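# Place the entire wire inside the bin

## Task

Get all of the wire into the bin so that every part of it sits lower than the bin's rim; wire left dangling over the table edge may count as failure.

## Robot and tools

Robot: two arms, left_arm and right_arm, each ending in a parallel gripper with a wrist camera. Left_arm is on the +y side of the scene; arm names do not match image sides. Base positions in the scene frame: left_arm (+0.032, +0.290, 0) m, quat_wxyz (+1.000, 0, 0, 0); right_arm (-0.039, -0.354, 0) m, quat_wxyz (+1.000, 0, 0, -0.005). A two-camera stand is fixed behind the arms. Loose objects may occasionally get a small push from outside.

Frames: the scene frame has its origin at table-top height, halfway between the nominal bases, +z up, +x outward over the table. Fixed cameras and the table use it. Each arm's reported hand pose, velocities, targets and wrist-camera pose are in that arm's own base frame. Motion offsets are along the axes of that arm's current Hand target. The gripper's fingers point along its +z; they open and close along its y. end_effector_position is the point between the pads, just under 1 cm behind the tips. Reported pose may be off by a few cm, worse at long reach.

execute_actions: argument actions is a list of actions; each action is a list of 1 to 15 rows, one row per 1/30 s step; if fewer than 15 rows, the final row repeats. Every row is one flat list of 14 numbers in [-1, 1] covering both arms: left_arm dx, dy, dz, rx, ry, rz, opening, then right_arm in the same order. dx..rz are an offset, not a pose: measured from that arm's Hand target as it stood when the action began, in that target's axes; each row counts from that same start, not from the row before. Scale: 1.0 equals 0.6 m for dx,dy,dz and 180 degrees for the rotation vector rx,ry,rz. Because each new action starts from the updated Hand target, sending the same offset again moves further. Opening is absolute: +1 fully open (about 87 mm between pads), +0.5 about 69 mm, 0 about 43 mm, -0.5 about 18 mm, -1 closed. Send six zeros to re-command an arm's current Hand target; always resend the opening you want, since 0 is a real command. Optional cameras: list of names, ["all"], or []; an empty actions list returns all images by default. Unknown names invalidate the call.

move: target is one 14-number row (same layout, scale and offset meaning as above) or a list of up to 15 such rows, all offsets counted from the same starting Hand targets, not from the previous target. Each gripper travels straight toward its target; all paths finish together, at least 0.5 s and at most 10 s total. speed: m/s, 0.002 to 2.9, default 0.25 (rotation up to twice that in rad/s), one value or one per target. blend: metres of corner rounding per target in a list; 0 means stop at each. opening_speed: rate of opening change per second on the -1..+1 scale, at least 0.2. blocking=false returns after about 0.5 s while the move continues. Moves do not avoid obstacles or the other arm; faster moves lag, stray and hit harder, and aiming beyond a contact presses harder. Avoid paths close to an arm's own base, which can flip its shoulder. The result adds a move: line (done, off_target, moving, held, fault) plus limits such as paced (pose clipped) or held (steps withheld). done means within 10 mm and 2 degrees; it says nothing about contact.

wait: seconds 0 to 10, arms hold their last command; a running move continues. stop: brakes the current move, needing some distance. zoom_image: camera (cam_head_left, cam_head_right, cam_high, cam_low, cam_left_wrist, cam_right_wrist) and region [x0, y0, x1, y1] in pixels, at most 504 by 504, from that camera's newest image. All images are 672x504. finished_scene: scene = current scene number; ends the scene irreversibly, and the goal must hold without the robot.

Results: end_effector_position (m) and quat per arm in its base frame; Hand target is the last commanded pose after clipping, and the base for the next offsets. The gripper often rests short of it; waiting does not help, but the next command re-requests it, so send the missing distance as an offset if needed. Orientation commands are clipped to 40 degrees from the measured one each step. grip_measured uses the same -1..+1 scale as opening (Joint positions show it 0 closed to 1 open); readings can be off about 1 mm. To grip, command about 0.04 below the reading at first contact. Pad force is about 20 N. Joint torques include arm weight; joints 1-3 wrap at ±28 N m. Velocities may read within noise.

Joint ranges (rad): waist -2.618 to 3.054, shoulder 0 to 3.142, elbow 0 to 3.142 (straight at 2.901), wrist pitch -1.571 to 1.571, wrist yaw -1.571 to 1.571, wrist roll -2.094 to 2.094.

Cautions: friction and gravity leave the gripper low, short or tilted, especially when stretched; small moves may not happen or go sideways, so check pose after each move. Don't let the wire or anything drop off the table, release moving objects, or strike fixed things, the table or the other arm; grippers touching each other or closing on the other's fingers is not prevented and can fail the run. Avoid pulling on wrist camera cables. Stretched, loaded or blocked arms heat motors: MOTOR HOT at 75 °C, fold-up fault at 90 °C, collapse at 100 °C. The scene keeps running while the operator thinks.

Each tool is called after "Request:" by a JSON object that holds its "method" and its "body", one argument or row to a line.

## Session

Request:
{"method": "execute_actions", "body": {
  "actions": []
}}

Scene clock: 0.00 s.
left_arm: end_effector_position=(+0.3932, +0.0109, +0.0596) grip_measured=+0.991 end_effector_quat_wxyz=(+0.580, -0.023, +0.814, +0.035) | right_arm: end_effector_position=(+0.3890, -0.0013, +0.0639) grip_measured=+0.993 end_effector_quat_wxyz=(+0.619, +0.017, +0.785, -0.009)
Joint positions: left_arm=[-0.017 1.549 0.412 0.803 -0.1 -0.003 0.995] | right_arm=[0.019 1.586 0.327 1.024 0.054 0.021 0.997]
Joint velocities: within noise
Joint torques (N m): no reading
Motor temperatures (°C): left_arm=[23 34 31 21 22 22 21] | right_arm=[18 32 32 28 23 21 19]
Heat: left arm: 34 °C; right arm: 32 °C.
Hand target: left_arm +0.3943, +0.0109, +0.0617; +0.581, -0.023, +0.813, +0.035 | right_arm +0.3936, -0.0012, +0.0738; +0.631, +0.018, +0.775, -0.008
Tool commands: left_gripper/opening=+1.0 right_gripper/opening=+1.0

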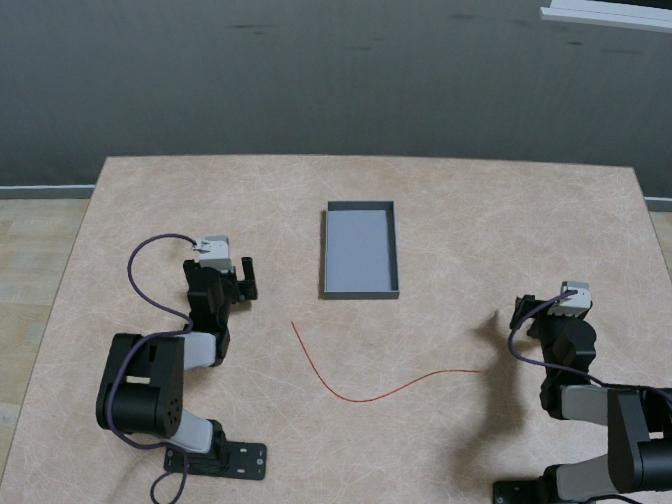

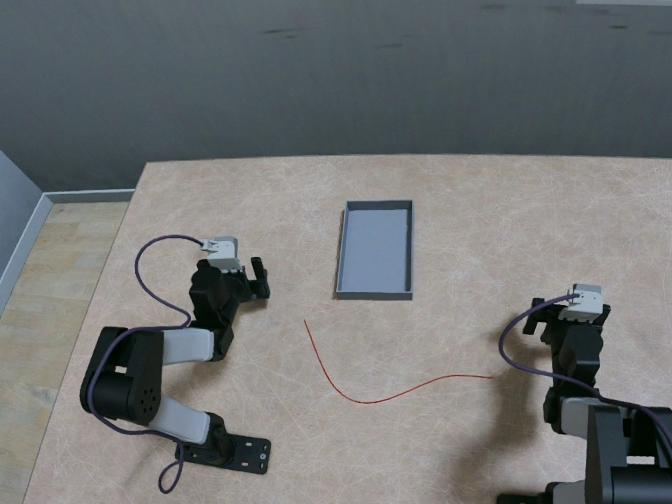

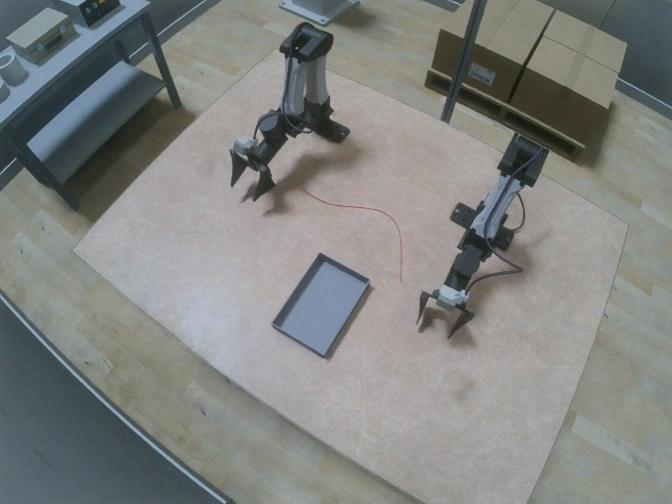

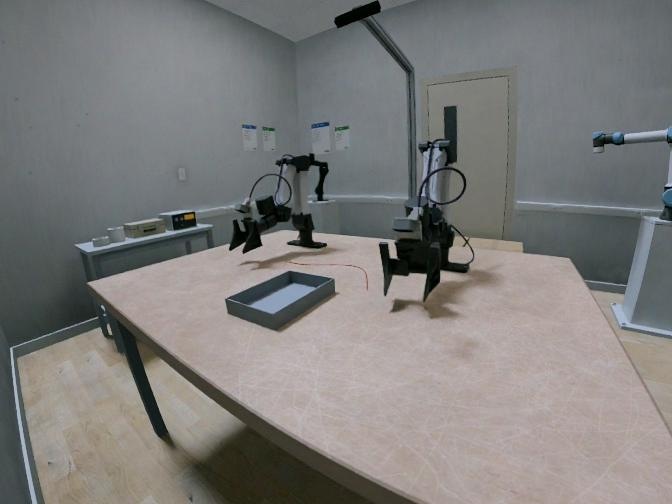

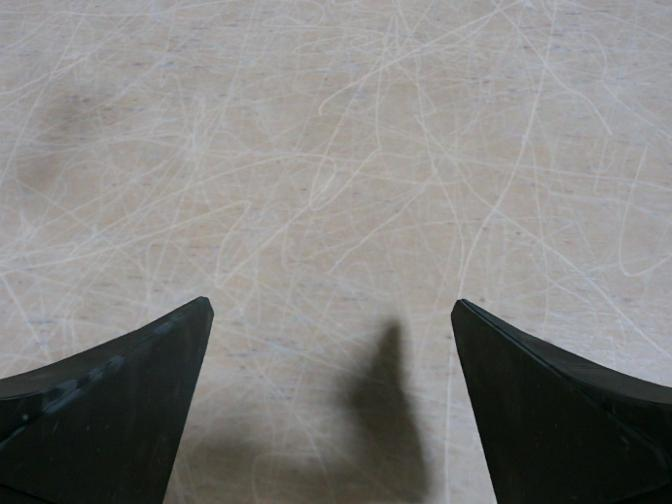

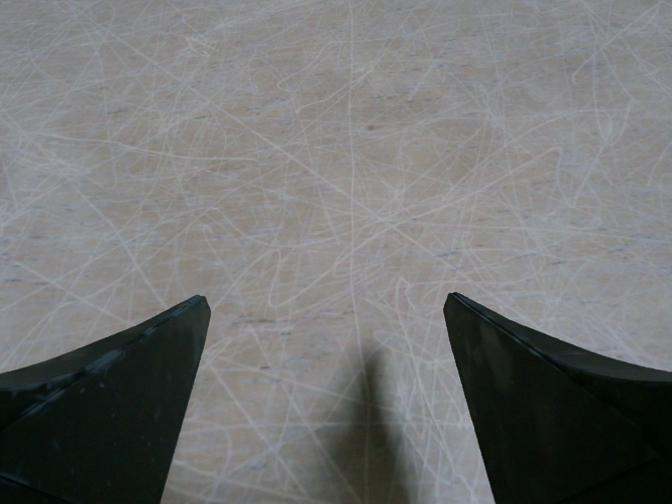

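Request:
{"method": "move", "body": {
  "target": [
    [-0.189,0.006,-0.065,0,0,0,1,0,0,0,0,0,0,1],
    [0.072,-0.5115,-0.5075,0.3043,0.3049,0.4114,0.3,0,0,0,0,0,0,1]
  ],
  "blend": [0.05,0],
  "speed": 0.3,
  "cameras": ["cam_head_left","cam_high","cam_low","cam_left_wrist"]
}}

Scene clock: 113.77 s.
left_arm: end_effector_position=(+0.1189, -0.3182, +0.1082) grip_measured=+0.300 end_effector_quat_wxyz=(+0.003, +0.658, +0.753, +0.002) | right_arm: end_effector_position=(+0.3890, -0.0013, +0.0639) grip_measured=+0.993 end_effector_quat_wxyz=(+0.619, +0.017, +0.785, -0.009)
Joint positions: left_arm=[-1.241 1.99 1.762 -1.34 -0.007 0.197 0.65] | right_arm=[0.019 1.586 0.327 1.024 0.054 0.021 0.997]
Joint torques (N m): left_arm=[-0.55 -8.73 7.46 0.22 0.03 -0.02] | right_arm=[0.32 -6.35 5.34 1.97 -0.01 0.01]
Motor temperatures (°C): left_arm=[22 34 35 29 22 22 21] | right_arm=[18 33 35 34 23 21 19]
Heat: left arm: 35 °C; right arm: 35 °C.
Hand target: left_arm +0.1176, -0.3205, +0.1098; +0.000, +0.662, +0.749, +0.000 | right_arm +0.3936, -0.0012, +0.0738; +0.631, +0.018, +0.775, -0.008
Off the commanded pose: left_arm 0.003 m, 1 deg | right_arm 0.011 m, 2 deg.
move: off_target (right_arm)
Images, in order (width x height): cam_head_left 672x504, cam_high 672x504, cam_low 672x504, cam_left_wrist 672x504.

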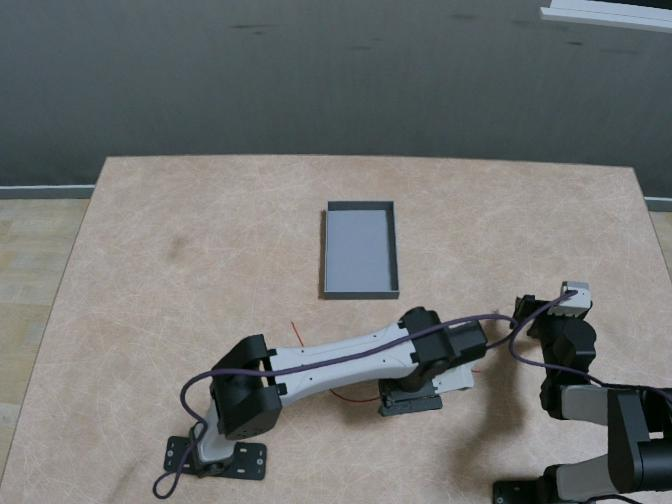

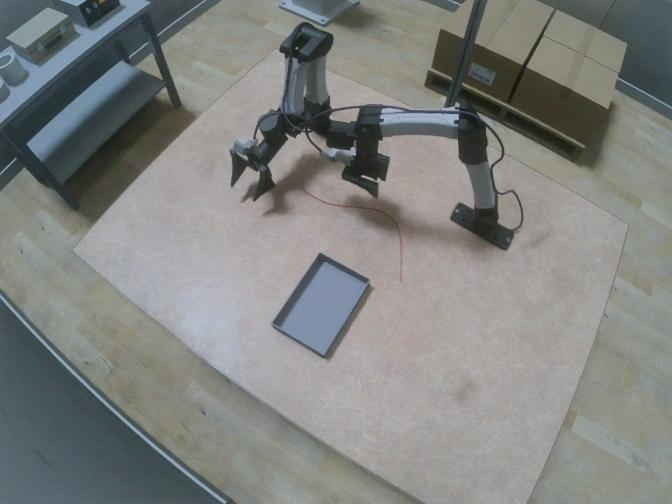

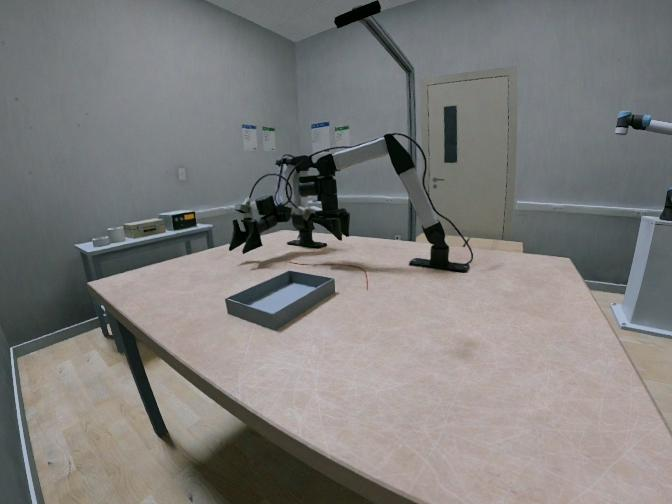

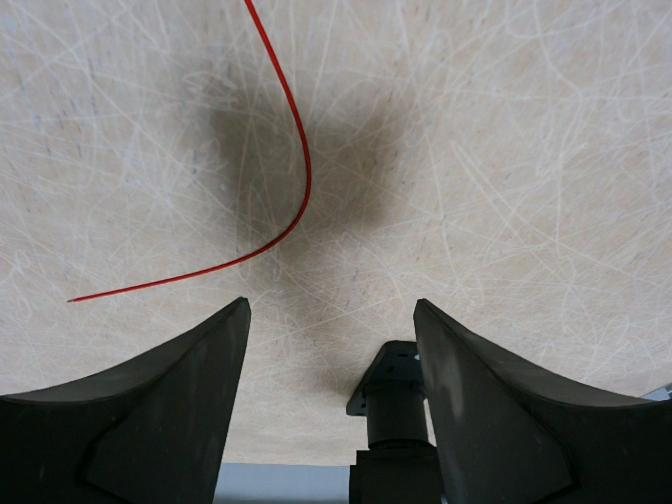

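Request:
{"method": "move", "body": {
  "target": [-0.001,0.036,0.133,0,0,-0.089,-0.2,0,0,0,0,0,0,1],
  "speed": 0.15,
  "opening_speed": 1,
  "cameras": ["cam_left_wrist","cam_low"]
}}

Scene clock: 125.70 s.
left_arm: end_effector_position=(+0.1381, -0.3184, +0.0347) grip_measured=-0.200 end_effector_quat_wxyz=(+0.003, +0.557, +0.831, +0.002) | right_arm: end_effector_position=(+0.3890, -0.0013, +0.0639) grip_measured=+0.993 end_effector_quat_wxyz=(+0.619, +0.017, +0.785, -0.009)
Joint positions: left_arm=[-1.166 2.059 1.569 -1.079 -0.006 0.015 0.4] | right_arm=[0.019 1.586 0.327 1.024 0.054 0.021 0.997]
Joint torques (N m): left_arm=[0.4 -9.2 5.12 0.51 0 -0.16] | right_arm=[0.34 -6.42 5.35 1.97 -0.01 0.02]
Heat: left arm: 36 °C; right arm: 35 °C.
Hand target: left_arm +0.1391, -0.3184, +0.0300; +0.000, +0.551, +0.834, +0.000 | right_arm +0.3936, -0.0012, +0.0738; +0.631, +0.018, +0.775, -0.008
Off the commanded pose: left_arm 0.005 m, 1 deg | right_arm 0.011 m, 2 deg.
move: off_target (right_arm)
Images, in order (width x height): cam_low 672x504, cam_left_wrist 672x504.

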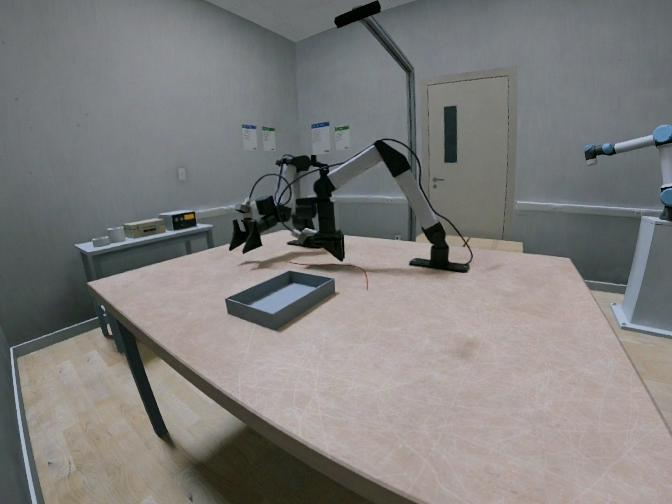

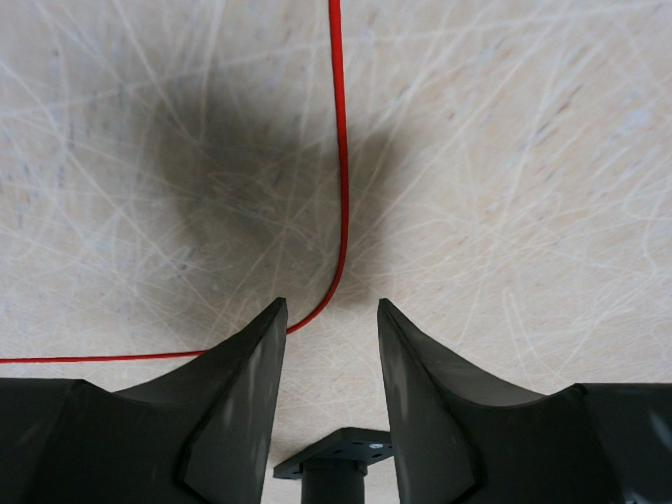

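Request:
{"method": "move", "body": {
  "target": [-0.033,-0.008,0.03,0,0,0,-0.4,0,0,0,0,0,0,1],
  "speed": 0.06,
  "opening_speed": 1,
  "cameras": ["cam_left_wrist"]
}}

Scene clock: 136.33 s.
left_arm: end_effector_position=(+0.1423, -0.3293, +0.0147) grip_measured=-0.400 end_effector_quat_wxyz=(-0.006, +0.552, +0.834, +0.008) | right_arm: end_effector_position=(+0.3890, -0.0013, +0.0639) grip_measured=+0.993 end_effector_quat_wxyz=(+0.619, +0.017, +0.785, -0.009)
Joint positions: left_arm=[-1.166 2.145 1.615 -1.061 -0.006 0.003 0.3] | right_arm=[0.019 1.586 0.327 1.024 0.054 0.021 0.997]
Joint torques (N m): left_arm=[-0.77 -9.1 6.99 0.49 0.03 -0.15] | right_arm=[0.31 -6.32 5.37 1.96 -0.01 0.02]
Heat: left arm: 36 °C; right arm: 35 °C.
Hand target: left_arm +0.1424, -0.3384, +0.0120; +0.000, +0.551, +0.834, +0.000 | right_arm +0.3936, -0.0012, +0.0738; +0.631, +0.018, +0.775, -0.008
Off the commanded pose: left_arm 0.010 m, 1 deg | right_arm 0.011 m, 2 deg.
move: off_target (right_arm)
Images, in order (width x height): cam_left_wrist 672x504.

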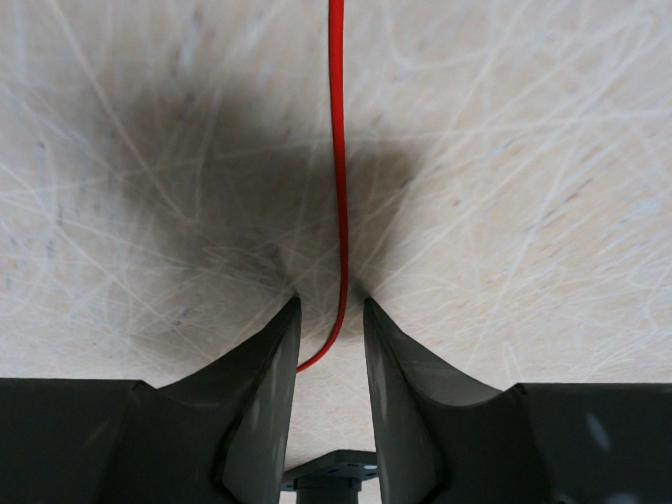

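Request:
{"method": "move", "body": {
  "target": [-0.022,-0.008,0.0,0,0,0,-0.4,0,0,0,0,0,0,1],
  "speed": 0.06,
  "cameras": ["cam_left_wrist"]
}}

Request:
{"method": "zoom_image", "body": {
  "camera": "cam_left_wrist",
  "region": [230, 200, 430, 400]
}}

Scene clock: 140.43 s.
left_arm: end_effector_position=(+0.1463, -0.3481, +0.0151) grip_measured=-0.400 end_effector_quat_wxyz=(+0.003, +0.551, +0.835, +0.001) | right_arm: end_effector_position=(+0.3890, -0.0013, +0.0639) grip_measured=+0.993 end_effector_quat_wxyz=(+0.619, +0.017, +0.785, -0.009)
Joint positions: left_arm=[-1.175 2.193 1.7 -1.073 -0.006 -0.008 0.3] | right_arm=[0.019 1.586 0.327 1.024 0.054 0.021 0.997]
Joint torques (N m): left_arm=[-1.1 -9.22 7.09 0.33 0.01 -0.14] | right_arm=[0.32 -6.35 5.37 1.97 -0.01 0.02]
Heat: left arm: 36 °C; right arm: 35 °C.
Hand target: left_arm +0.1431, -0.3525, +0.0119; +0.000, +0.551, +0.834, +0.000 | right_arm +0.3936, -0.0012, +0.0738; +0.631, +0.018, +0.775, -0.008
Off the commanded pose: left_arm 0.006 m, 0 deg | right_arm 0.011 m, 2 deg.
move: off_target (right_arm)
Images, in order (width x height): cam_left_wrist 672x504.

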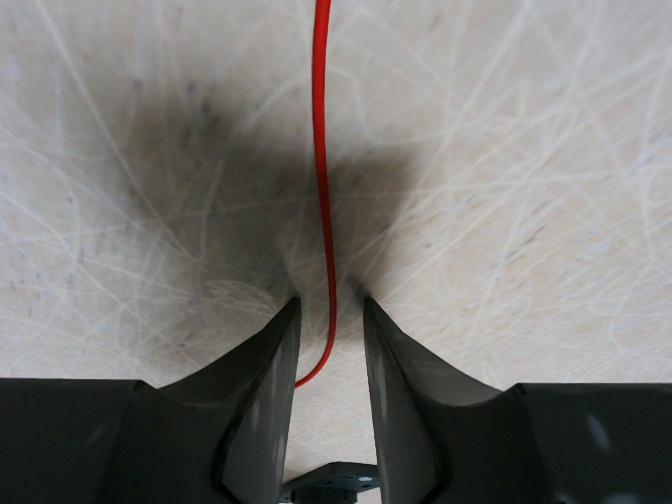

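Scaled by 2.520.

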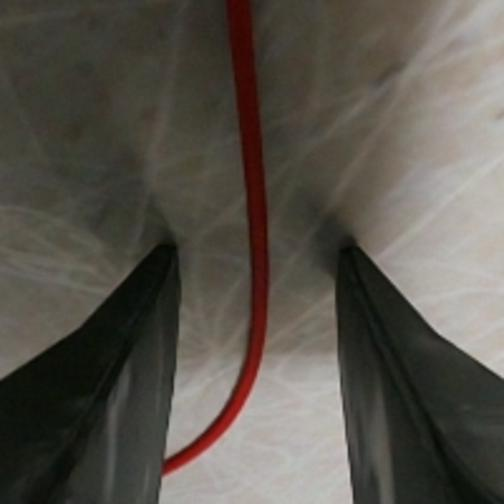

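Request:
{"method": "move", "body": {
  "target": [-0.003,-0.0,0.014,0,0,0,-0.5,0,0,0,0,0,0,1],
  "speed": 0.03,
  "cameras": ["cam_left_wrist"]
}}

Request:
{"method": "zoom_image", "body": {
  "camera": "cam_left_wrist",
  "region": [230, 200, 430, 400]
}}

Scene clock: 144.93 s.
left_arm: end_effector_position=(+0.1463, -0.3479, +0.0145) grip_measured=-0.500 end_effector_quat_wxyz=(+0.003, +0.551, +0.835, +0.002) | right_arm: end_effector_position=(+0.3890, -0.0013, +0.0639) grip_measured=+0.993 end_effector_quat_wxyz=(+0.619, +0.017, +0.785, -0.009)
Joint positions: left_arm=[-1.175 2.195 1.7 -1.073 -0.006 -0.008 0.25] | right_arm=[0.019 1.586 0.327 1.024 0.054 0.021 0.997]
Joint torques (N m): left_arm=[-1.11 -8.01 6.23 0.61 0.01 -0.18] | right_arm=[0.29 -6.32 5.38 1.96 0 0.01]
Heat: left arm: 36 °C; right arm: 35 °C.
Hand target: left_arm +0.1438, -0.3541, +0.0036; +0.000, +0.552, +0.834, +0.000 | right_arm +0.3936, -0.0012, +0.0738; +0.631, +0.018, +0.775, -0.008
Off the commanded pose: left_arm 0.013 m, 0 deg | right_arm 0.011 m, 2 deg.
move: off_target (left_arm, right_arm)
Images, in order (width x height): cam_left_wrist 672x504.

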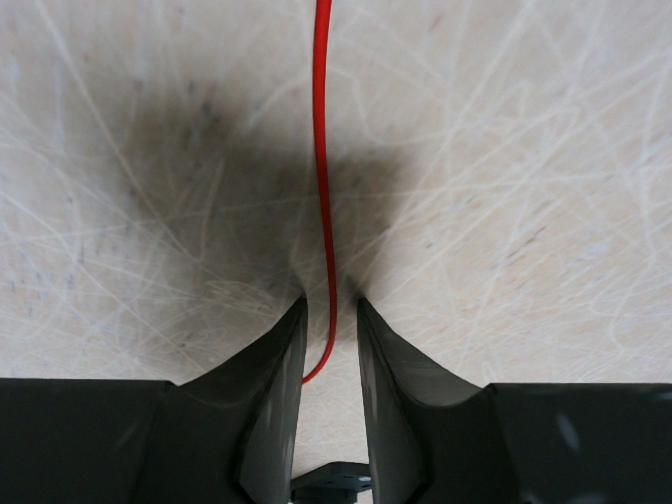

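Scaled by 2.520.

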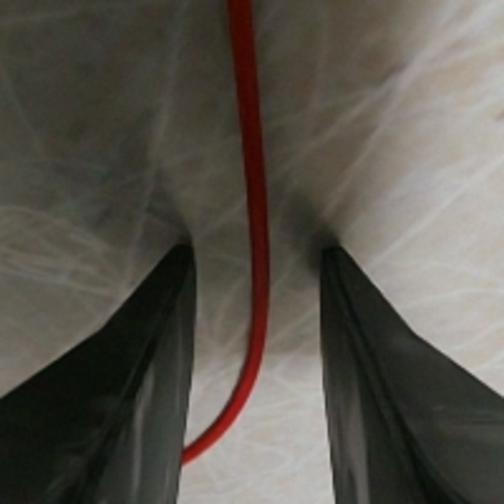

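Request:
{"method": "move", "body": {
  "target": [0.01,-0.0,0.012,0,0,0,-0.5,0,0,0,0,0,0,1],
  "speed": 0.03,
  "cameras": ["cam_left_wrist"]
}}

Request:
{"method": "zoom_image", "body": {
  "camera": "cam_left_wrist",
  "region": [230, 200, 430, 400]
}}

Scene clock: 150.20 s.
left_arm: end_effector_position=(+0.1462, -0.3478, +0.0134) grip_measured=-0.500 end_effector_quat_wxyz=(+0.005, +0.551, +0.835, +0.000) | right_arm: end_effector_position=(+0.3890, -0.0013, +0.0639) grip_measured=+0.993 end_effector_quat_wxyz=(+0.619, +0.017, +0.785, -0.009)
Joint positions: left_arm=[-1.175 2.191 1.689 -1.061 -0.006 -0.008 0.25] | right_arm=[0.019 1.586 0.327 1.024 0.054 0.021 0.997]
Joint torques (N m): left_arm=[-1.1 -8.87 2.59 0.87 0.04 -0.14] | right_arm=[0.31 -6.37 5.38 1.97 -0.01 0.02]
Heat: left arm: 37 °C; right arm: 35 °C.
Hand target: left_arm +0.1415, -0.3487, -0.0036; +0.000, +0.552, +0.834, +0.000 | right_arm +0.3936, -0.0012, +0.0738; +0.631, +0.018, +0.775, -0.008
Off the commanded pose: left_arm 0.018 m, 1 deg | right_arm 0.011 m, 2 deg.
move: off_target (left_arm, right_arm)
Images, in order (width x height): cam_left_wrist 672x504.

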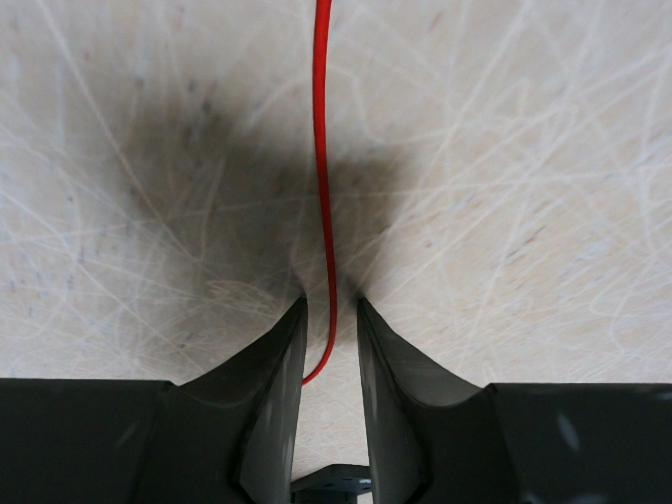

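Scaled by 2.520.

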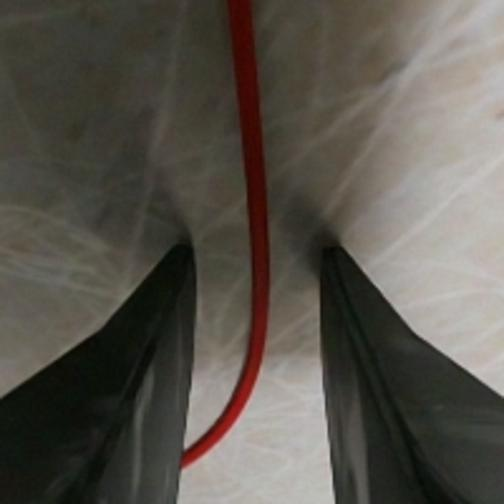

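Request:
{"method": "move", "body": {
  "target": [
    [0,0,0,0,0,0,-1,0,0,0,0,0,0,1],
    [0,0,-0.12,0,0,0,-1,0,0,0,0,0,0,1]
  ],
  "opening_speed": 0.7,
  "speed": 0.12,
  "cameras": ["cam_low","cam_left_wrist"]
}}

Scene clock: 161.30 s.
left_arm: end_effector_position=(+0.1449, -0.3444, +0.0562) grip_measured=-0.973 end_effector_quat_wxyz=(-0.009, +0.551, +0.835, +0.010) | right_arm: end_effector_position=(+0.3890, -0.0013, +0.0639) grip_measured=+0.993 end_effector_quat_wxyz=(+0.619, +0.017, +0.785, -0.009)
Joint positions: left_arm=[-1.175 2.179 1.837 -1.255 -0.006 -0.008 0.013] | right_arm=[0.019 1.586 0.327 1.024 0.054 0.021 0.997]
Joint torques (N m): left_arm=[-1.2 -13.09 7.13 0.17 0.03 -0.17] | right_arm=[0.31 -6.34 5.38 1.97 -0.01 0.02]
Heat: left arm: 38 °C; right arm: 35 °C.
Hand target: left_arm +0.1415, -0.3486, +0.0684; +0.000, +0.552, +0.834, +0.000 | right_arm +0.3936, -0.0012, +0.0738; +0.631, +0.018, +0.775, -0.008
Off the commanded pose: left_arm 0.013 m, 2 deg | right_arm 0.011 m, 2 deg.
move: off_target (left_arm, right_arm)
Images, in order (width x height): cam_low 672x504, cam_left_wrist 672x504.

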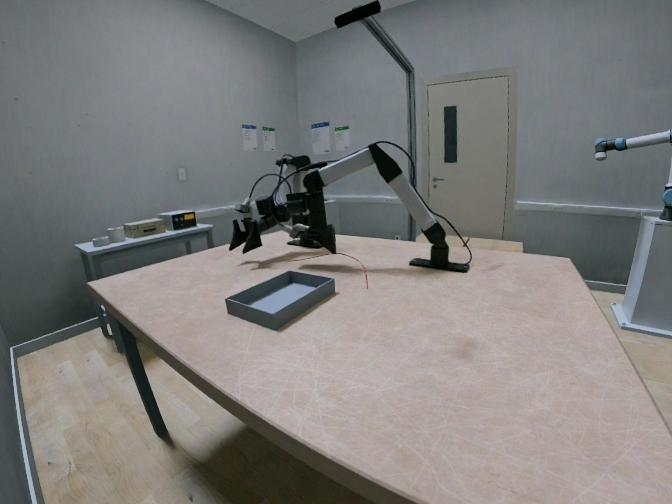

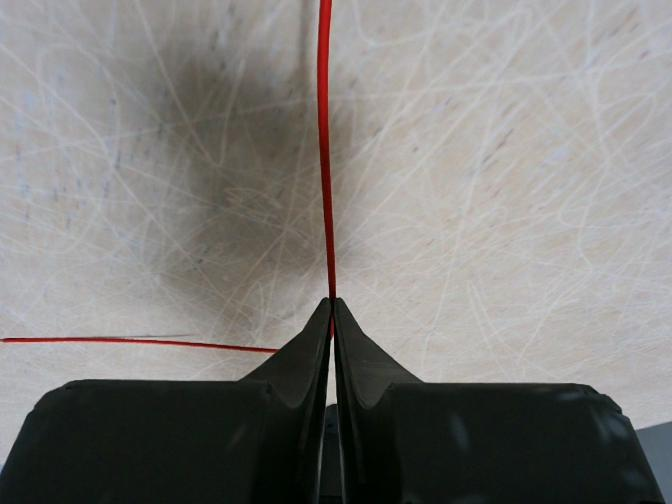

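Request:
{"method": "move", "body": {
  "target": [
    [0,0,-0.3,0,0,0,-1,0,0,0,0,0,0,1],
    [0.0165,0.0405,-0.503,0.247,-0.279,-0.4837,-1,0,0,0,0,0,0,1]
  ],
  "blend": [0.05,0],
  "speed": 0.25,
  "cameras": ["cam_head_left","cam_high","cam_low","cam_left_wrist"]
}}

Request:
{"method": "zoom_image", "body": {
  "camera": "cam_low",
  "region": [220, 100, 470, 330]
}}

Scene clock: 177.73 s.
left_arm: end_effector_position=(+0.1621, -0.3302, +0.3687) grip_measured=-0.973 end_effector_quat_wxyz=(+0.128, -0.223, +0.840, -0.478) | right_arm: end_effector_position=(+0.3890, -0.0013, +0.0639) grip_measured=+0.993 end_effector_quat_wxyz=(+0.619, +0.017, +0.785, -0.009)
Joint positions: left_arm=[-0.968 1.255 1.564 -0.845 0.07 -1.528 0.013] | right_arm=[0.019 1.586 0.327 1.024 0.054 0.021 0.997]
Joint torques (N m): left_arm=[-1.05 -4.37 5.45 1.96 -0.17 -0.1] | right_arm=[0.31 -6.35 5.34 1.98 -0.01 0.01]
Motor temperatures (°C): left_arm=[23 41 35 25 22 21 21] | right_arm=[18 33 35 35 23 21 19]
Heat: left arm: 41 °C; right arm: 35 °C.
Hand target: left_arm +0.1600, -0.3301, +0.3702; +0.129, -0.224, +0.837, -0.482 | right_arm +0.3936, -0.0012, +0.0738; +0.631, +0.018, +0.775, -0.008
Off the commanded pose: left_arm 0.002 m, 1 deg | right_arm 0.011 m, 2 deg.
move: off_target (right_arm)
Images, in order (width x height): cam_head_left 672x504, cam_high 672x504, cam_low 672x504, cam_left_wrist 672x504.

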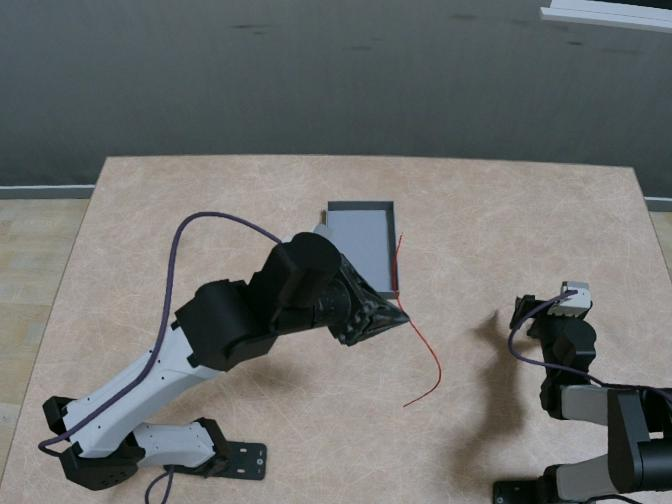

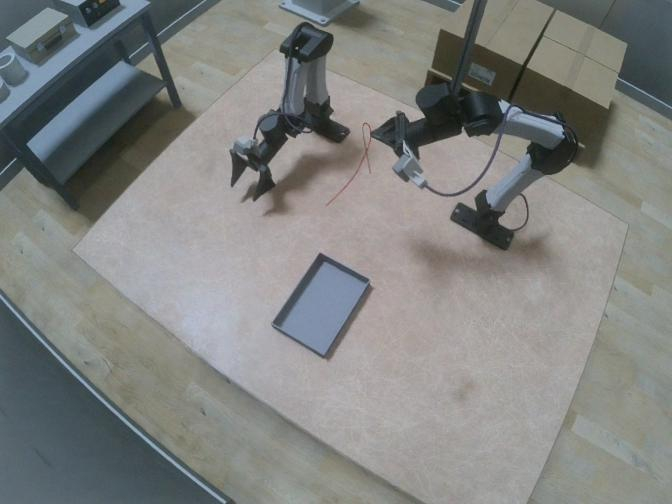

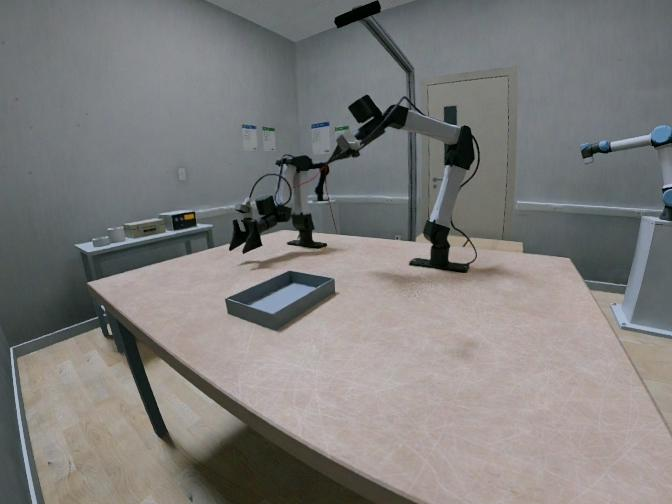

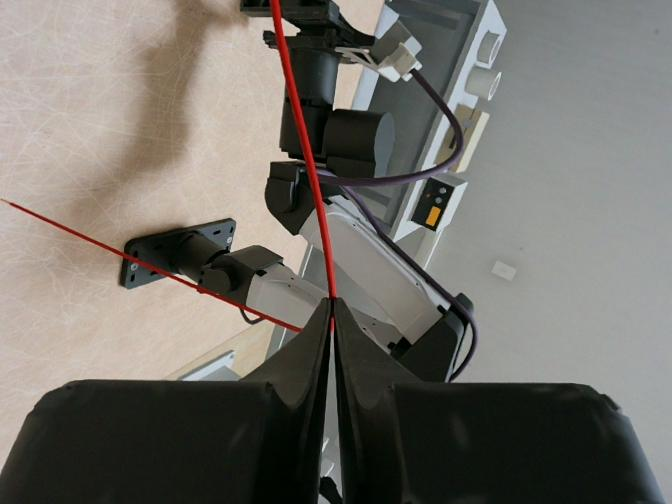

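Scaled by 2.016.

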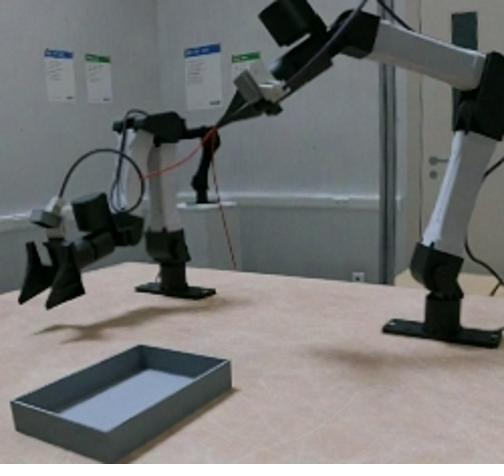

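Request:
{"method": "move", "body": {
  "target": [-0.4675,-0.0723,0.1587,-0.0312,0.1407,-0.0532,-1,0,0,0,0,0,0,1],
  "speed": 0.2,
  "cameras": ["cam_head_left","cam_head_right","cam_high","cam_low","cam_left_wrist"]
}}

Request:
{"method": "zoom_image", "body": {
  "camera": "cam_low",
  "region": [200, 120, 420, 340]
}}

Request:
{"method": "zoom_image", "body": {
  "camera": "cam_high",
  "region": [230, 160, 430, 370]
}}

Scene clock: 243.63 s.
left_arm: end_effector_position=(+0.4601, -0.2785, +0.3525) grip_measured=-0.973 end_effector_quat_wxyz=(-0.028, -0.243, +0.788, -0.565) | right_arm: end_effector_position=(+0.3890, -0.0013, +0.0639) grip_measured=+0.993 end_effector_quat_wxyz=(+0.619, +0.017, +0.785, -0.009)
Joint positions: left_arm=[-0.227 2.405 2.848 -1.14 0.977 -1.312 0.013] | right_arm=[0.019 1.586 0.327 1.024 0.054 0.021 0.997]
Joint torques (N m): left_arm=[-0.17 -11.59 7.05 1.49 0.76 -0.21] | right_arm=[0.31 -6.34 5.34 1.98 0.01 0.02]
Motor temperatures (°C): left_arm=[22 35 34 28 22 21 22] | right_arm=[18 32 35 36 23 21 19]
Heat: left arm: 35 °C; right arm: 36 °C.
Hand target: left_arm +0.4550, -0.2800, +0.3600; -0.108, -0.188, +0.846, -0.488 | right_arm +0.3936, -0.0012, +0.0738; +0.631, +0.018, +0.775, -0.008
Off the commanded pose: left_arm 0.009 m, 16 deg | right_arm 0.011 m, 2 deg.
elbow stopped short (left arm): the move would have taken joint 3 (elbow) straighter than the controller allows.
move: off_target (left_arm, right_arm)
Images, in order (width x height): cam_head_left 672x504, cam_head_right 672x504, cam_high 672x504, cam_low 672x504, cam_left_wrist 672x504.

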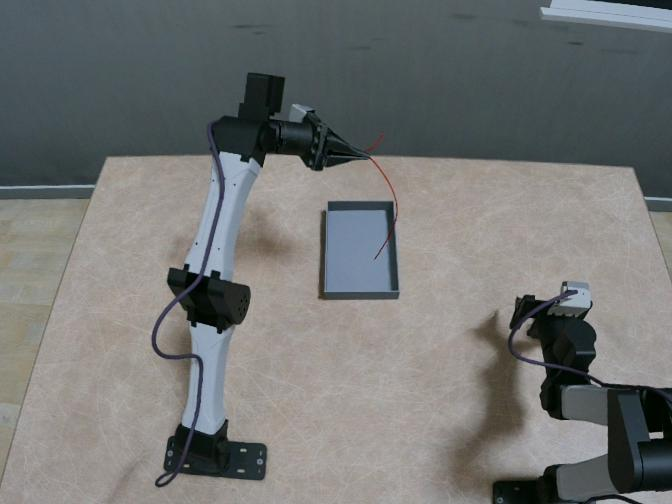

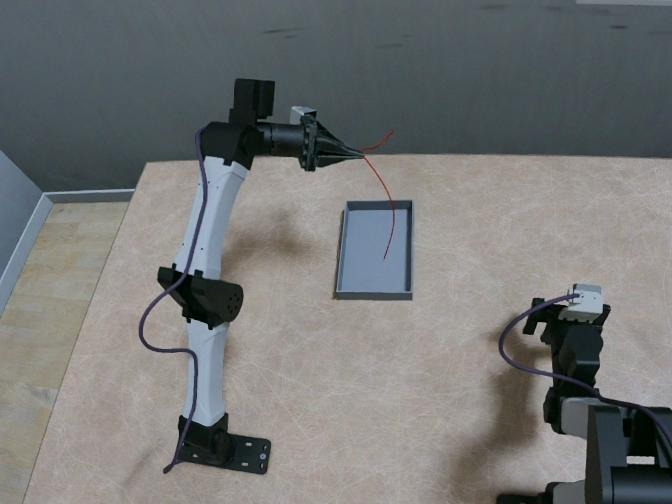

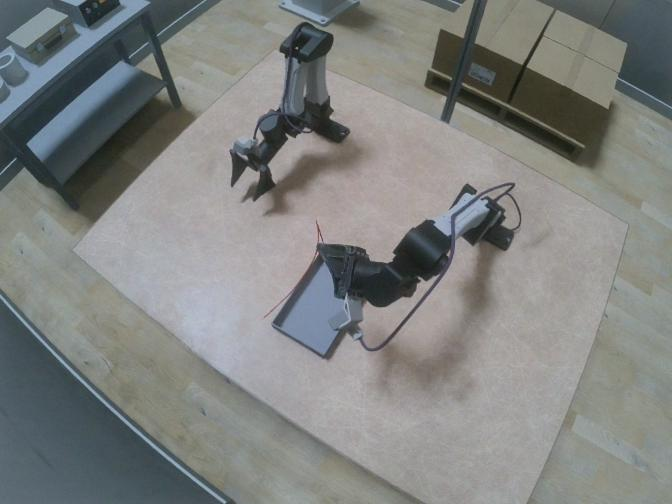

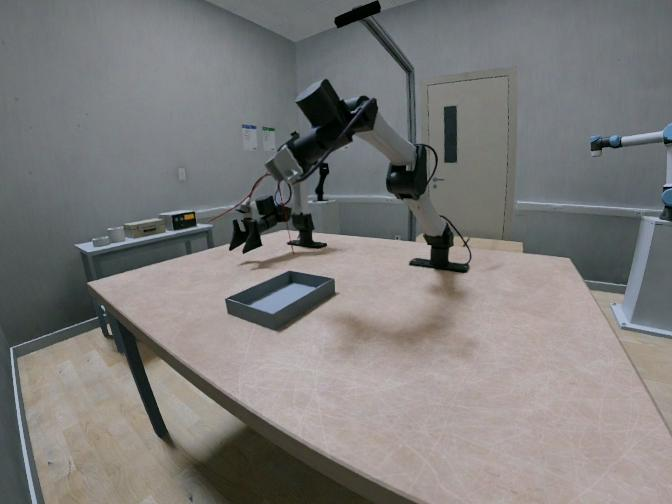

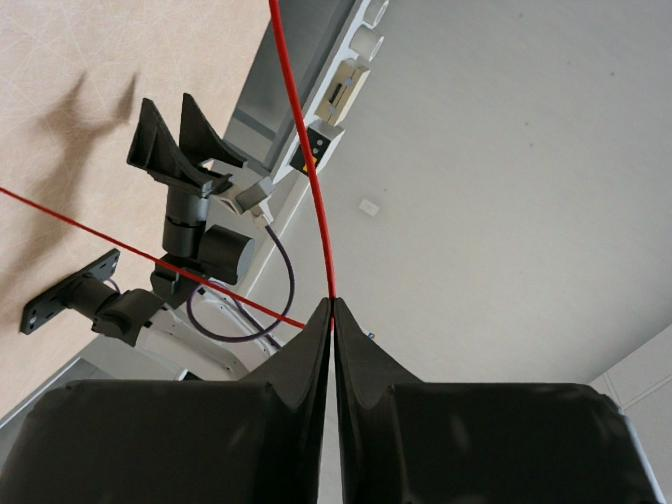

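Scaled by 2.291.

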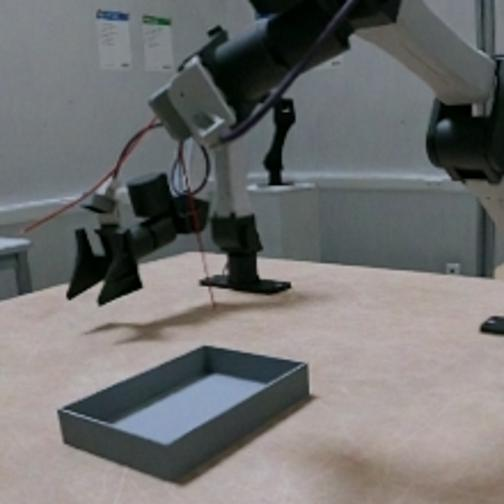

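Scaled by 2.400.

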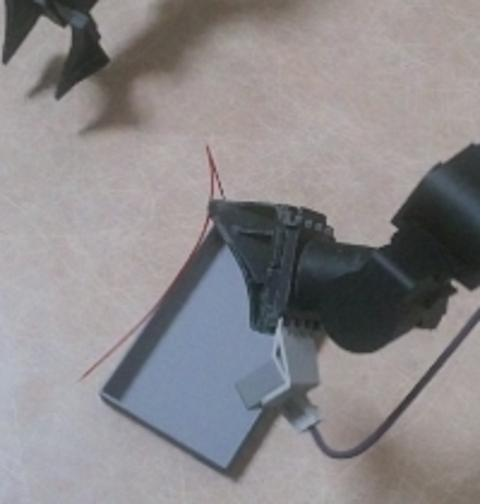

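Request:
{"method": "move", "body": {
  "target": [-0.056,0.0603,0.0647,0,0,-0.111,-1,0,0,0,0,0,0,1],
  "speed": 0.15,
  "cameras": ["cam_head_left","cam_head_right","cam_high","cam_low","cam_left_wrist"]
}}

Request:
{"method": "zoom_image", "body": {
  "camera": "cam_low",
  "region": [200, 120, 420, 340]
}}

Request:
{"method": "zoom_image", "body": {
  "camera": "cam_high",
  "region": [230, 160, 430, 370]
}}

Scene clock: 262.83 s.
left_arm: end_effector_position=(+0.4743, -0.2850, +0.2985) grip_measured=-0.973 end_effector_quat_wxyz=(-0.147, -0.363, +0.765, -0.512) | right_arm: end_effector_position=(+0.3890, -0.0013, +0.0639) grip_measured=+0.993 end_effector_quat_wxyz=(+0.619, +0.017, +0.785, -0.009)
Joint positions: left_arm=[-0.231 2.509 2.848 -1.235 0.983 -1.487 0.013] | right_arm=[0.019 1.586 0.327 1.024 0.054 0.021 0.997]
Joint torques (N m): left_arm=[-1.14 -11.88 7.19 1.19 0.54 -0.08] | right_arm=[0.31 -6.37 5.38 1.97 -0.01 0.02]
Heat: left arm: 39 °C; right arm: 36 °C.
Hand target: left_arm +0.4702, -0.2900, +0.2998; -0.191, -0.332, +0.800, -0.461 | right_arm +0.3936, -0.0012, +0.0738; +0.631, +0.018, +0.775, -0.008
Off the commanded pose: left_arm 0.007 m, 9 deg | right_arm 0.011 m, 2 deg.
elbow stopped short (left arm): the move would have taken joint 3 (elbow) straighter than the controller allows.
move: off_target (left_arm, right_arm)
Images, in order (width x height): cam_head_left 672x504, cam_head_right 672x504, cam_high 672x504, cam_low 672x504, cam_left_wrist 672x504.

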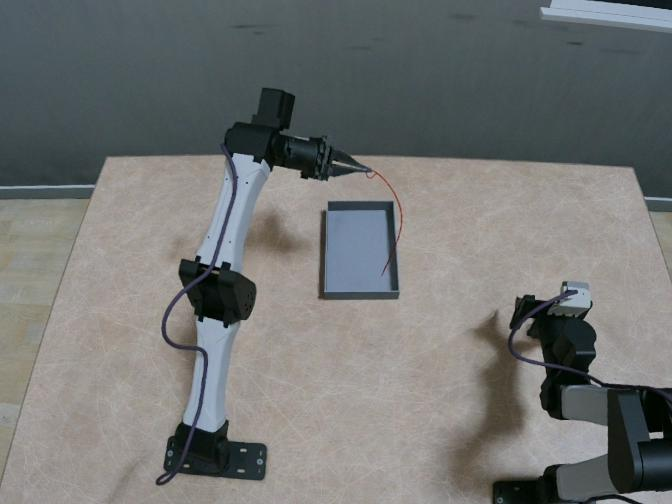

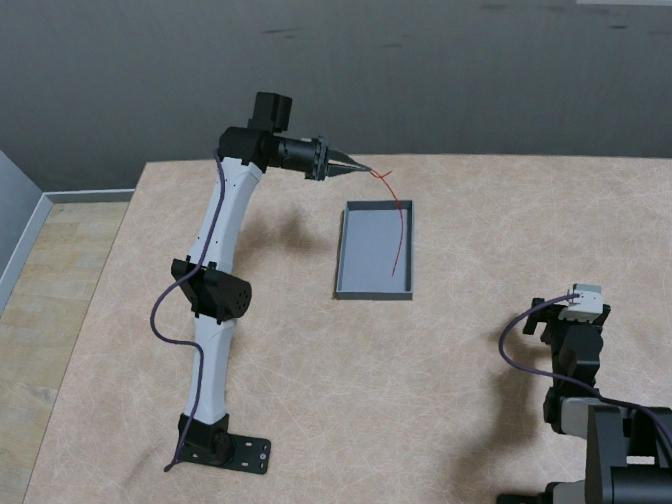

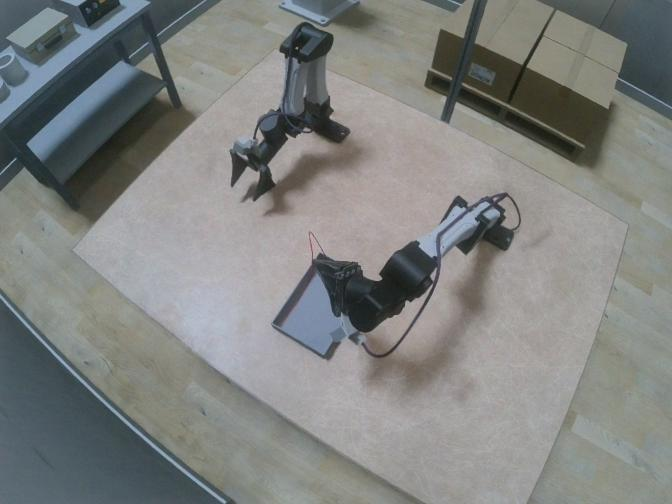

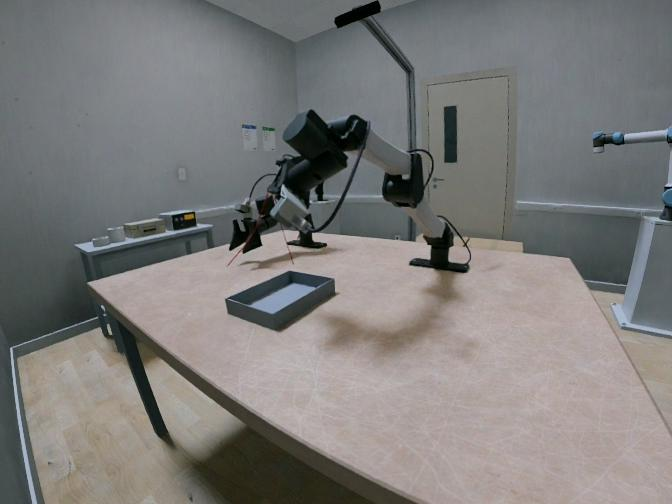

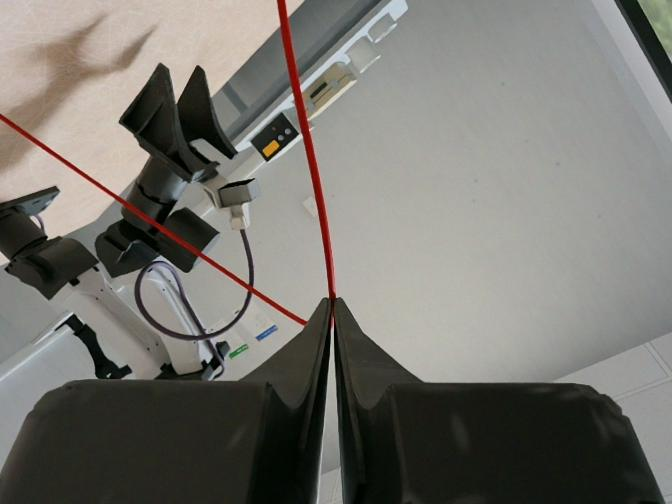

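Scaled by 2.291.

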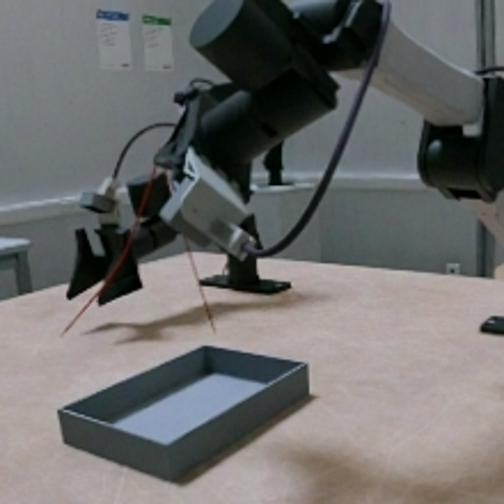

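Scaled by 2.400.

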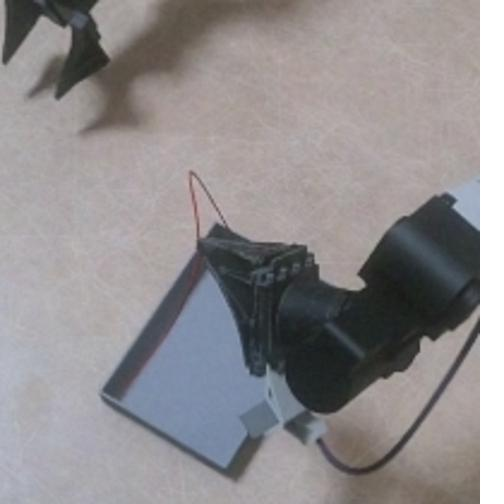

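Request:
{"method": "zoom_image", "body": {
  "camera": "cam_head_left",
  "region": [310, 140, 430, 310]
}}

Request:
{"method": "zoom_image", "body": {
  "camera": "cam_head_right",
  "region": [320, 140, 440, 310]
}}

Scaled by 2.965.

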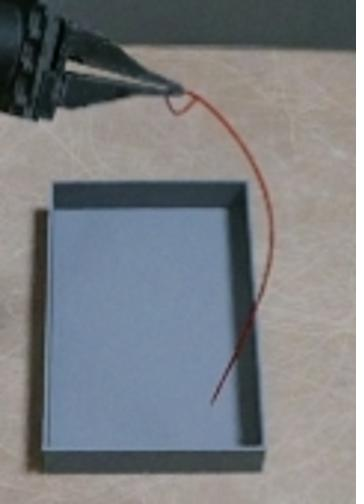

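Scaled by 2.965.

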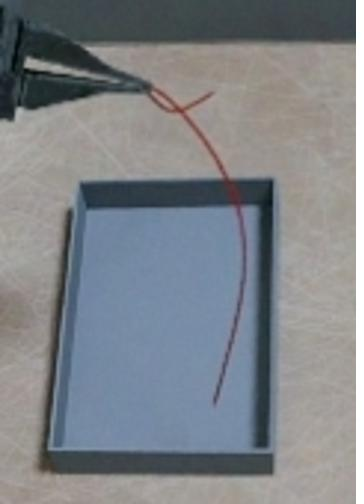

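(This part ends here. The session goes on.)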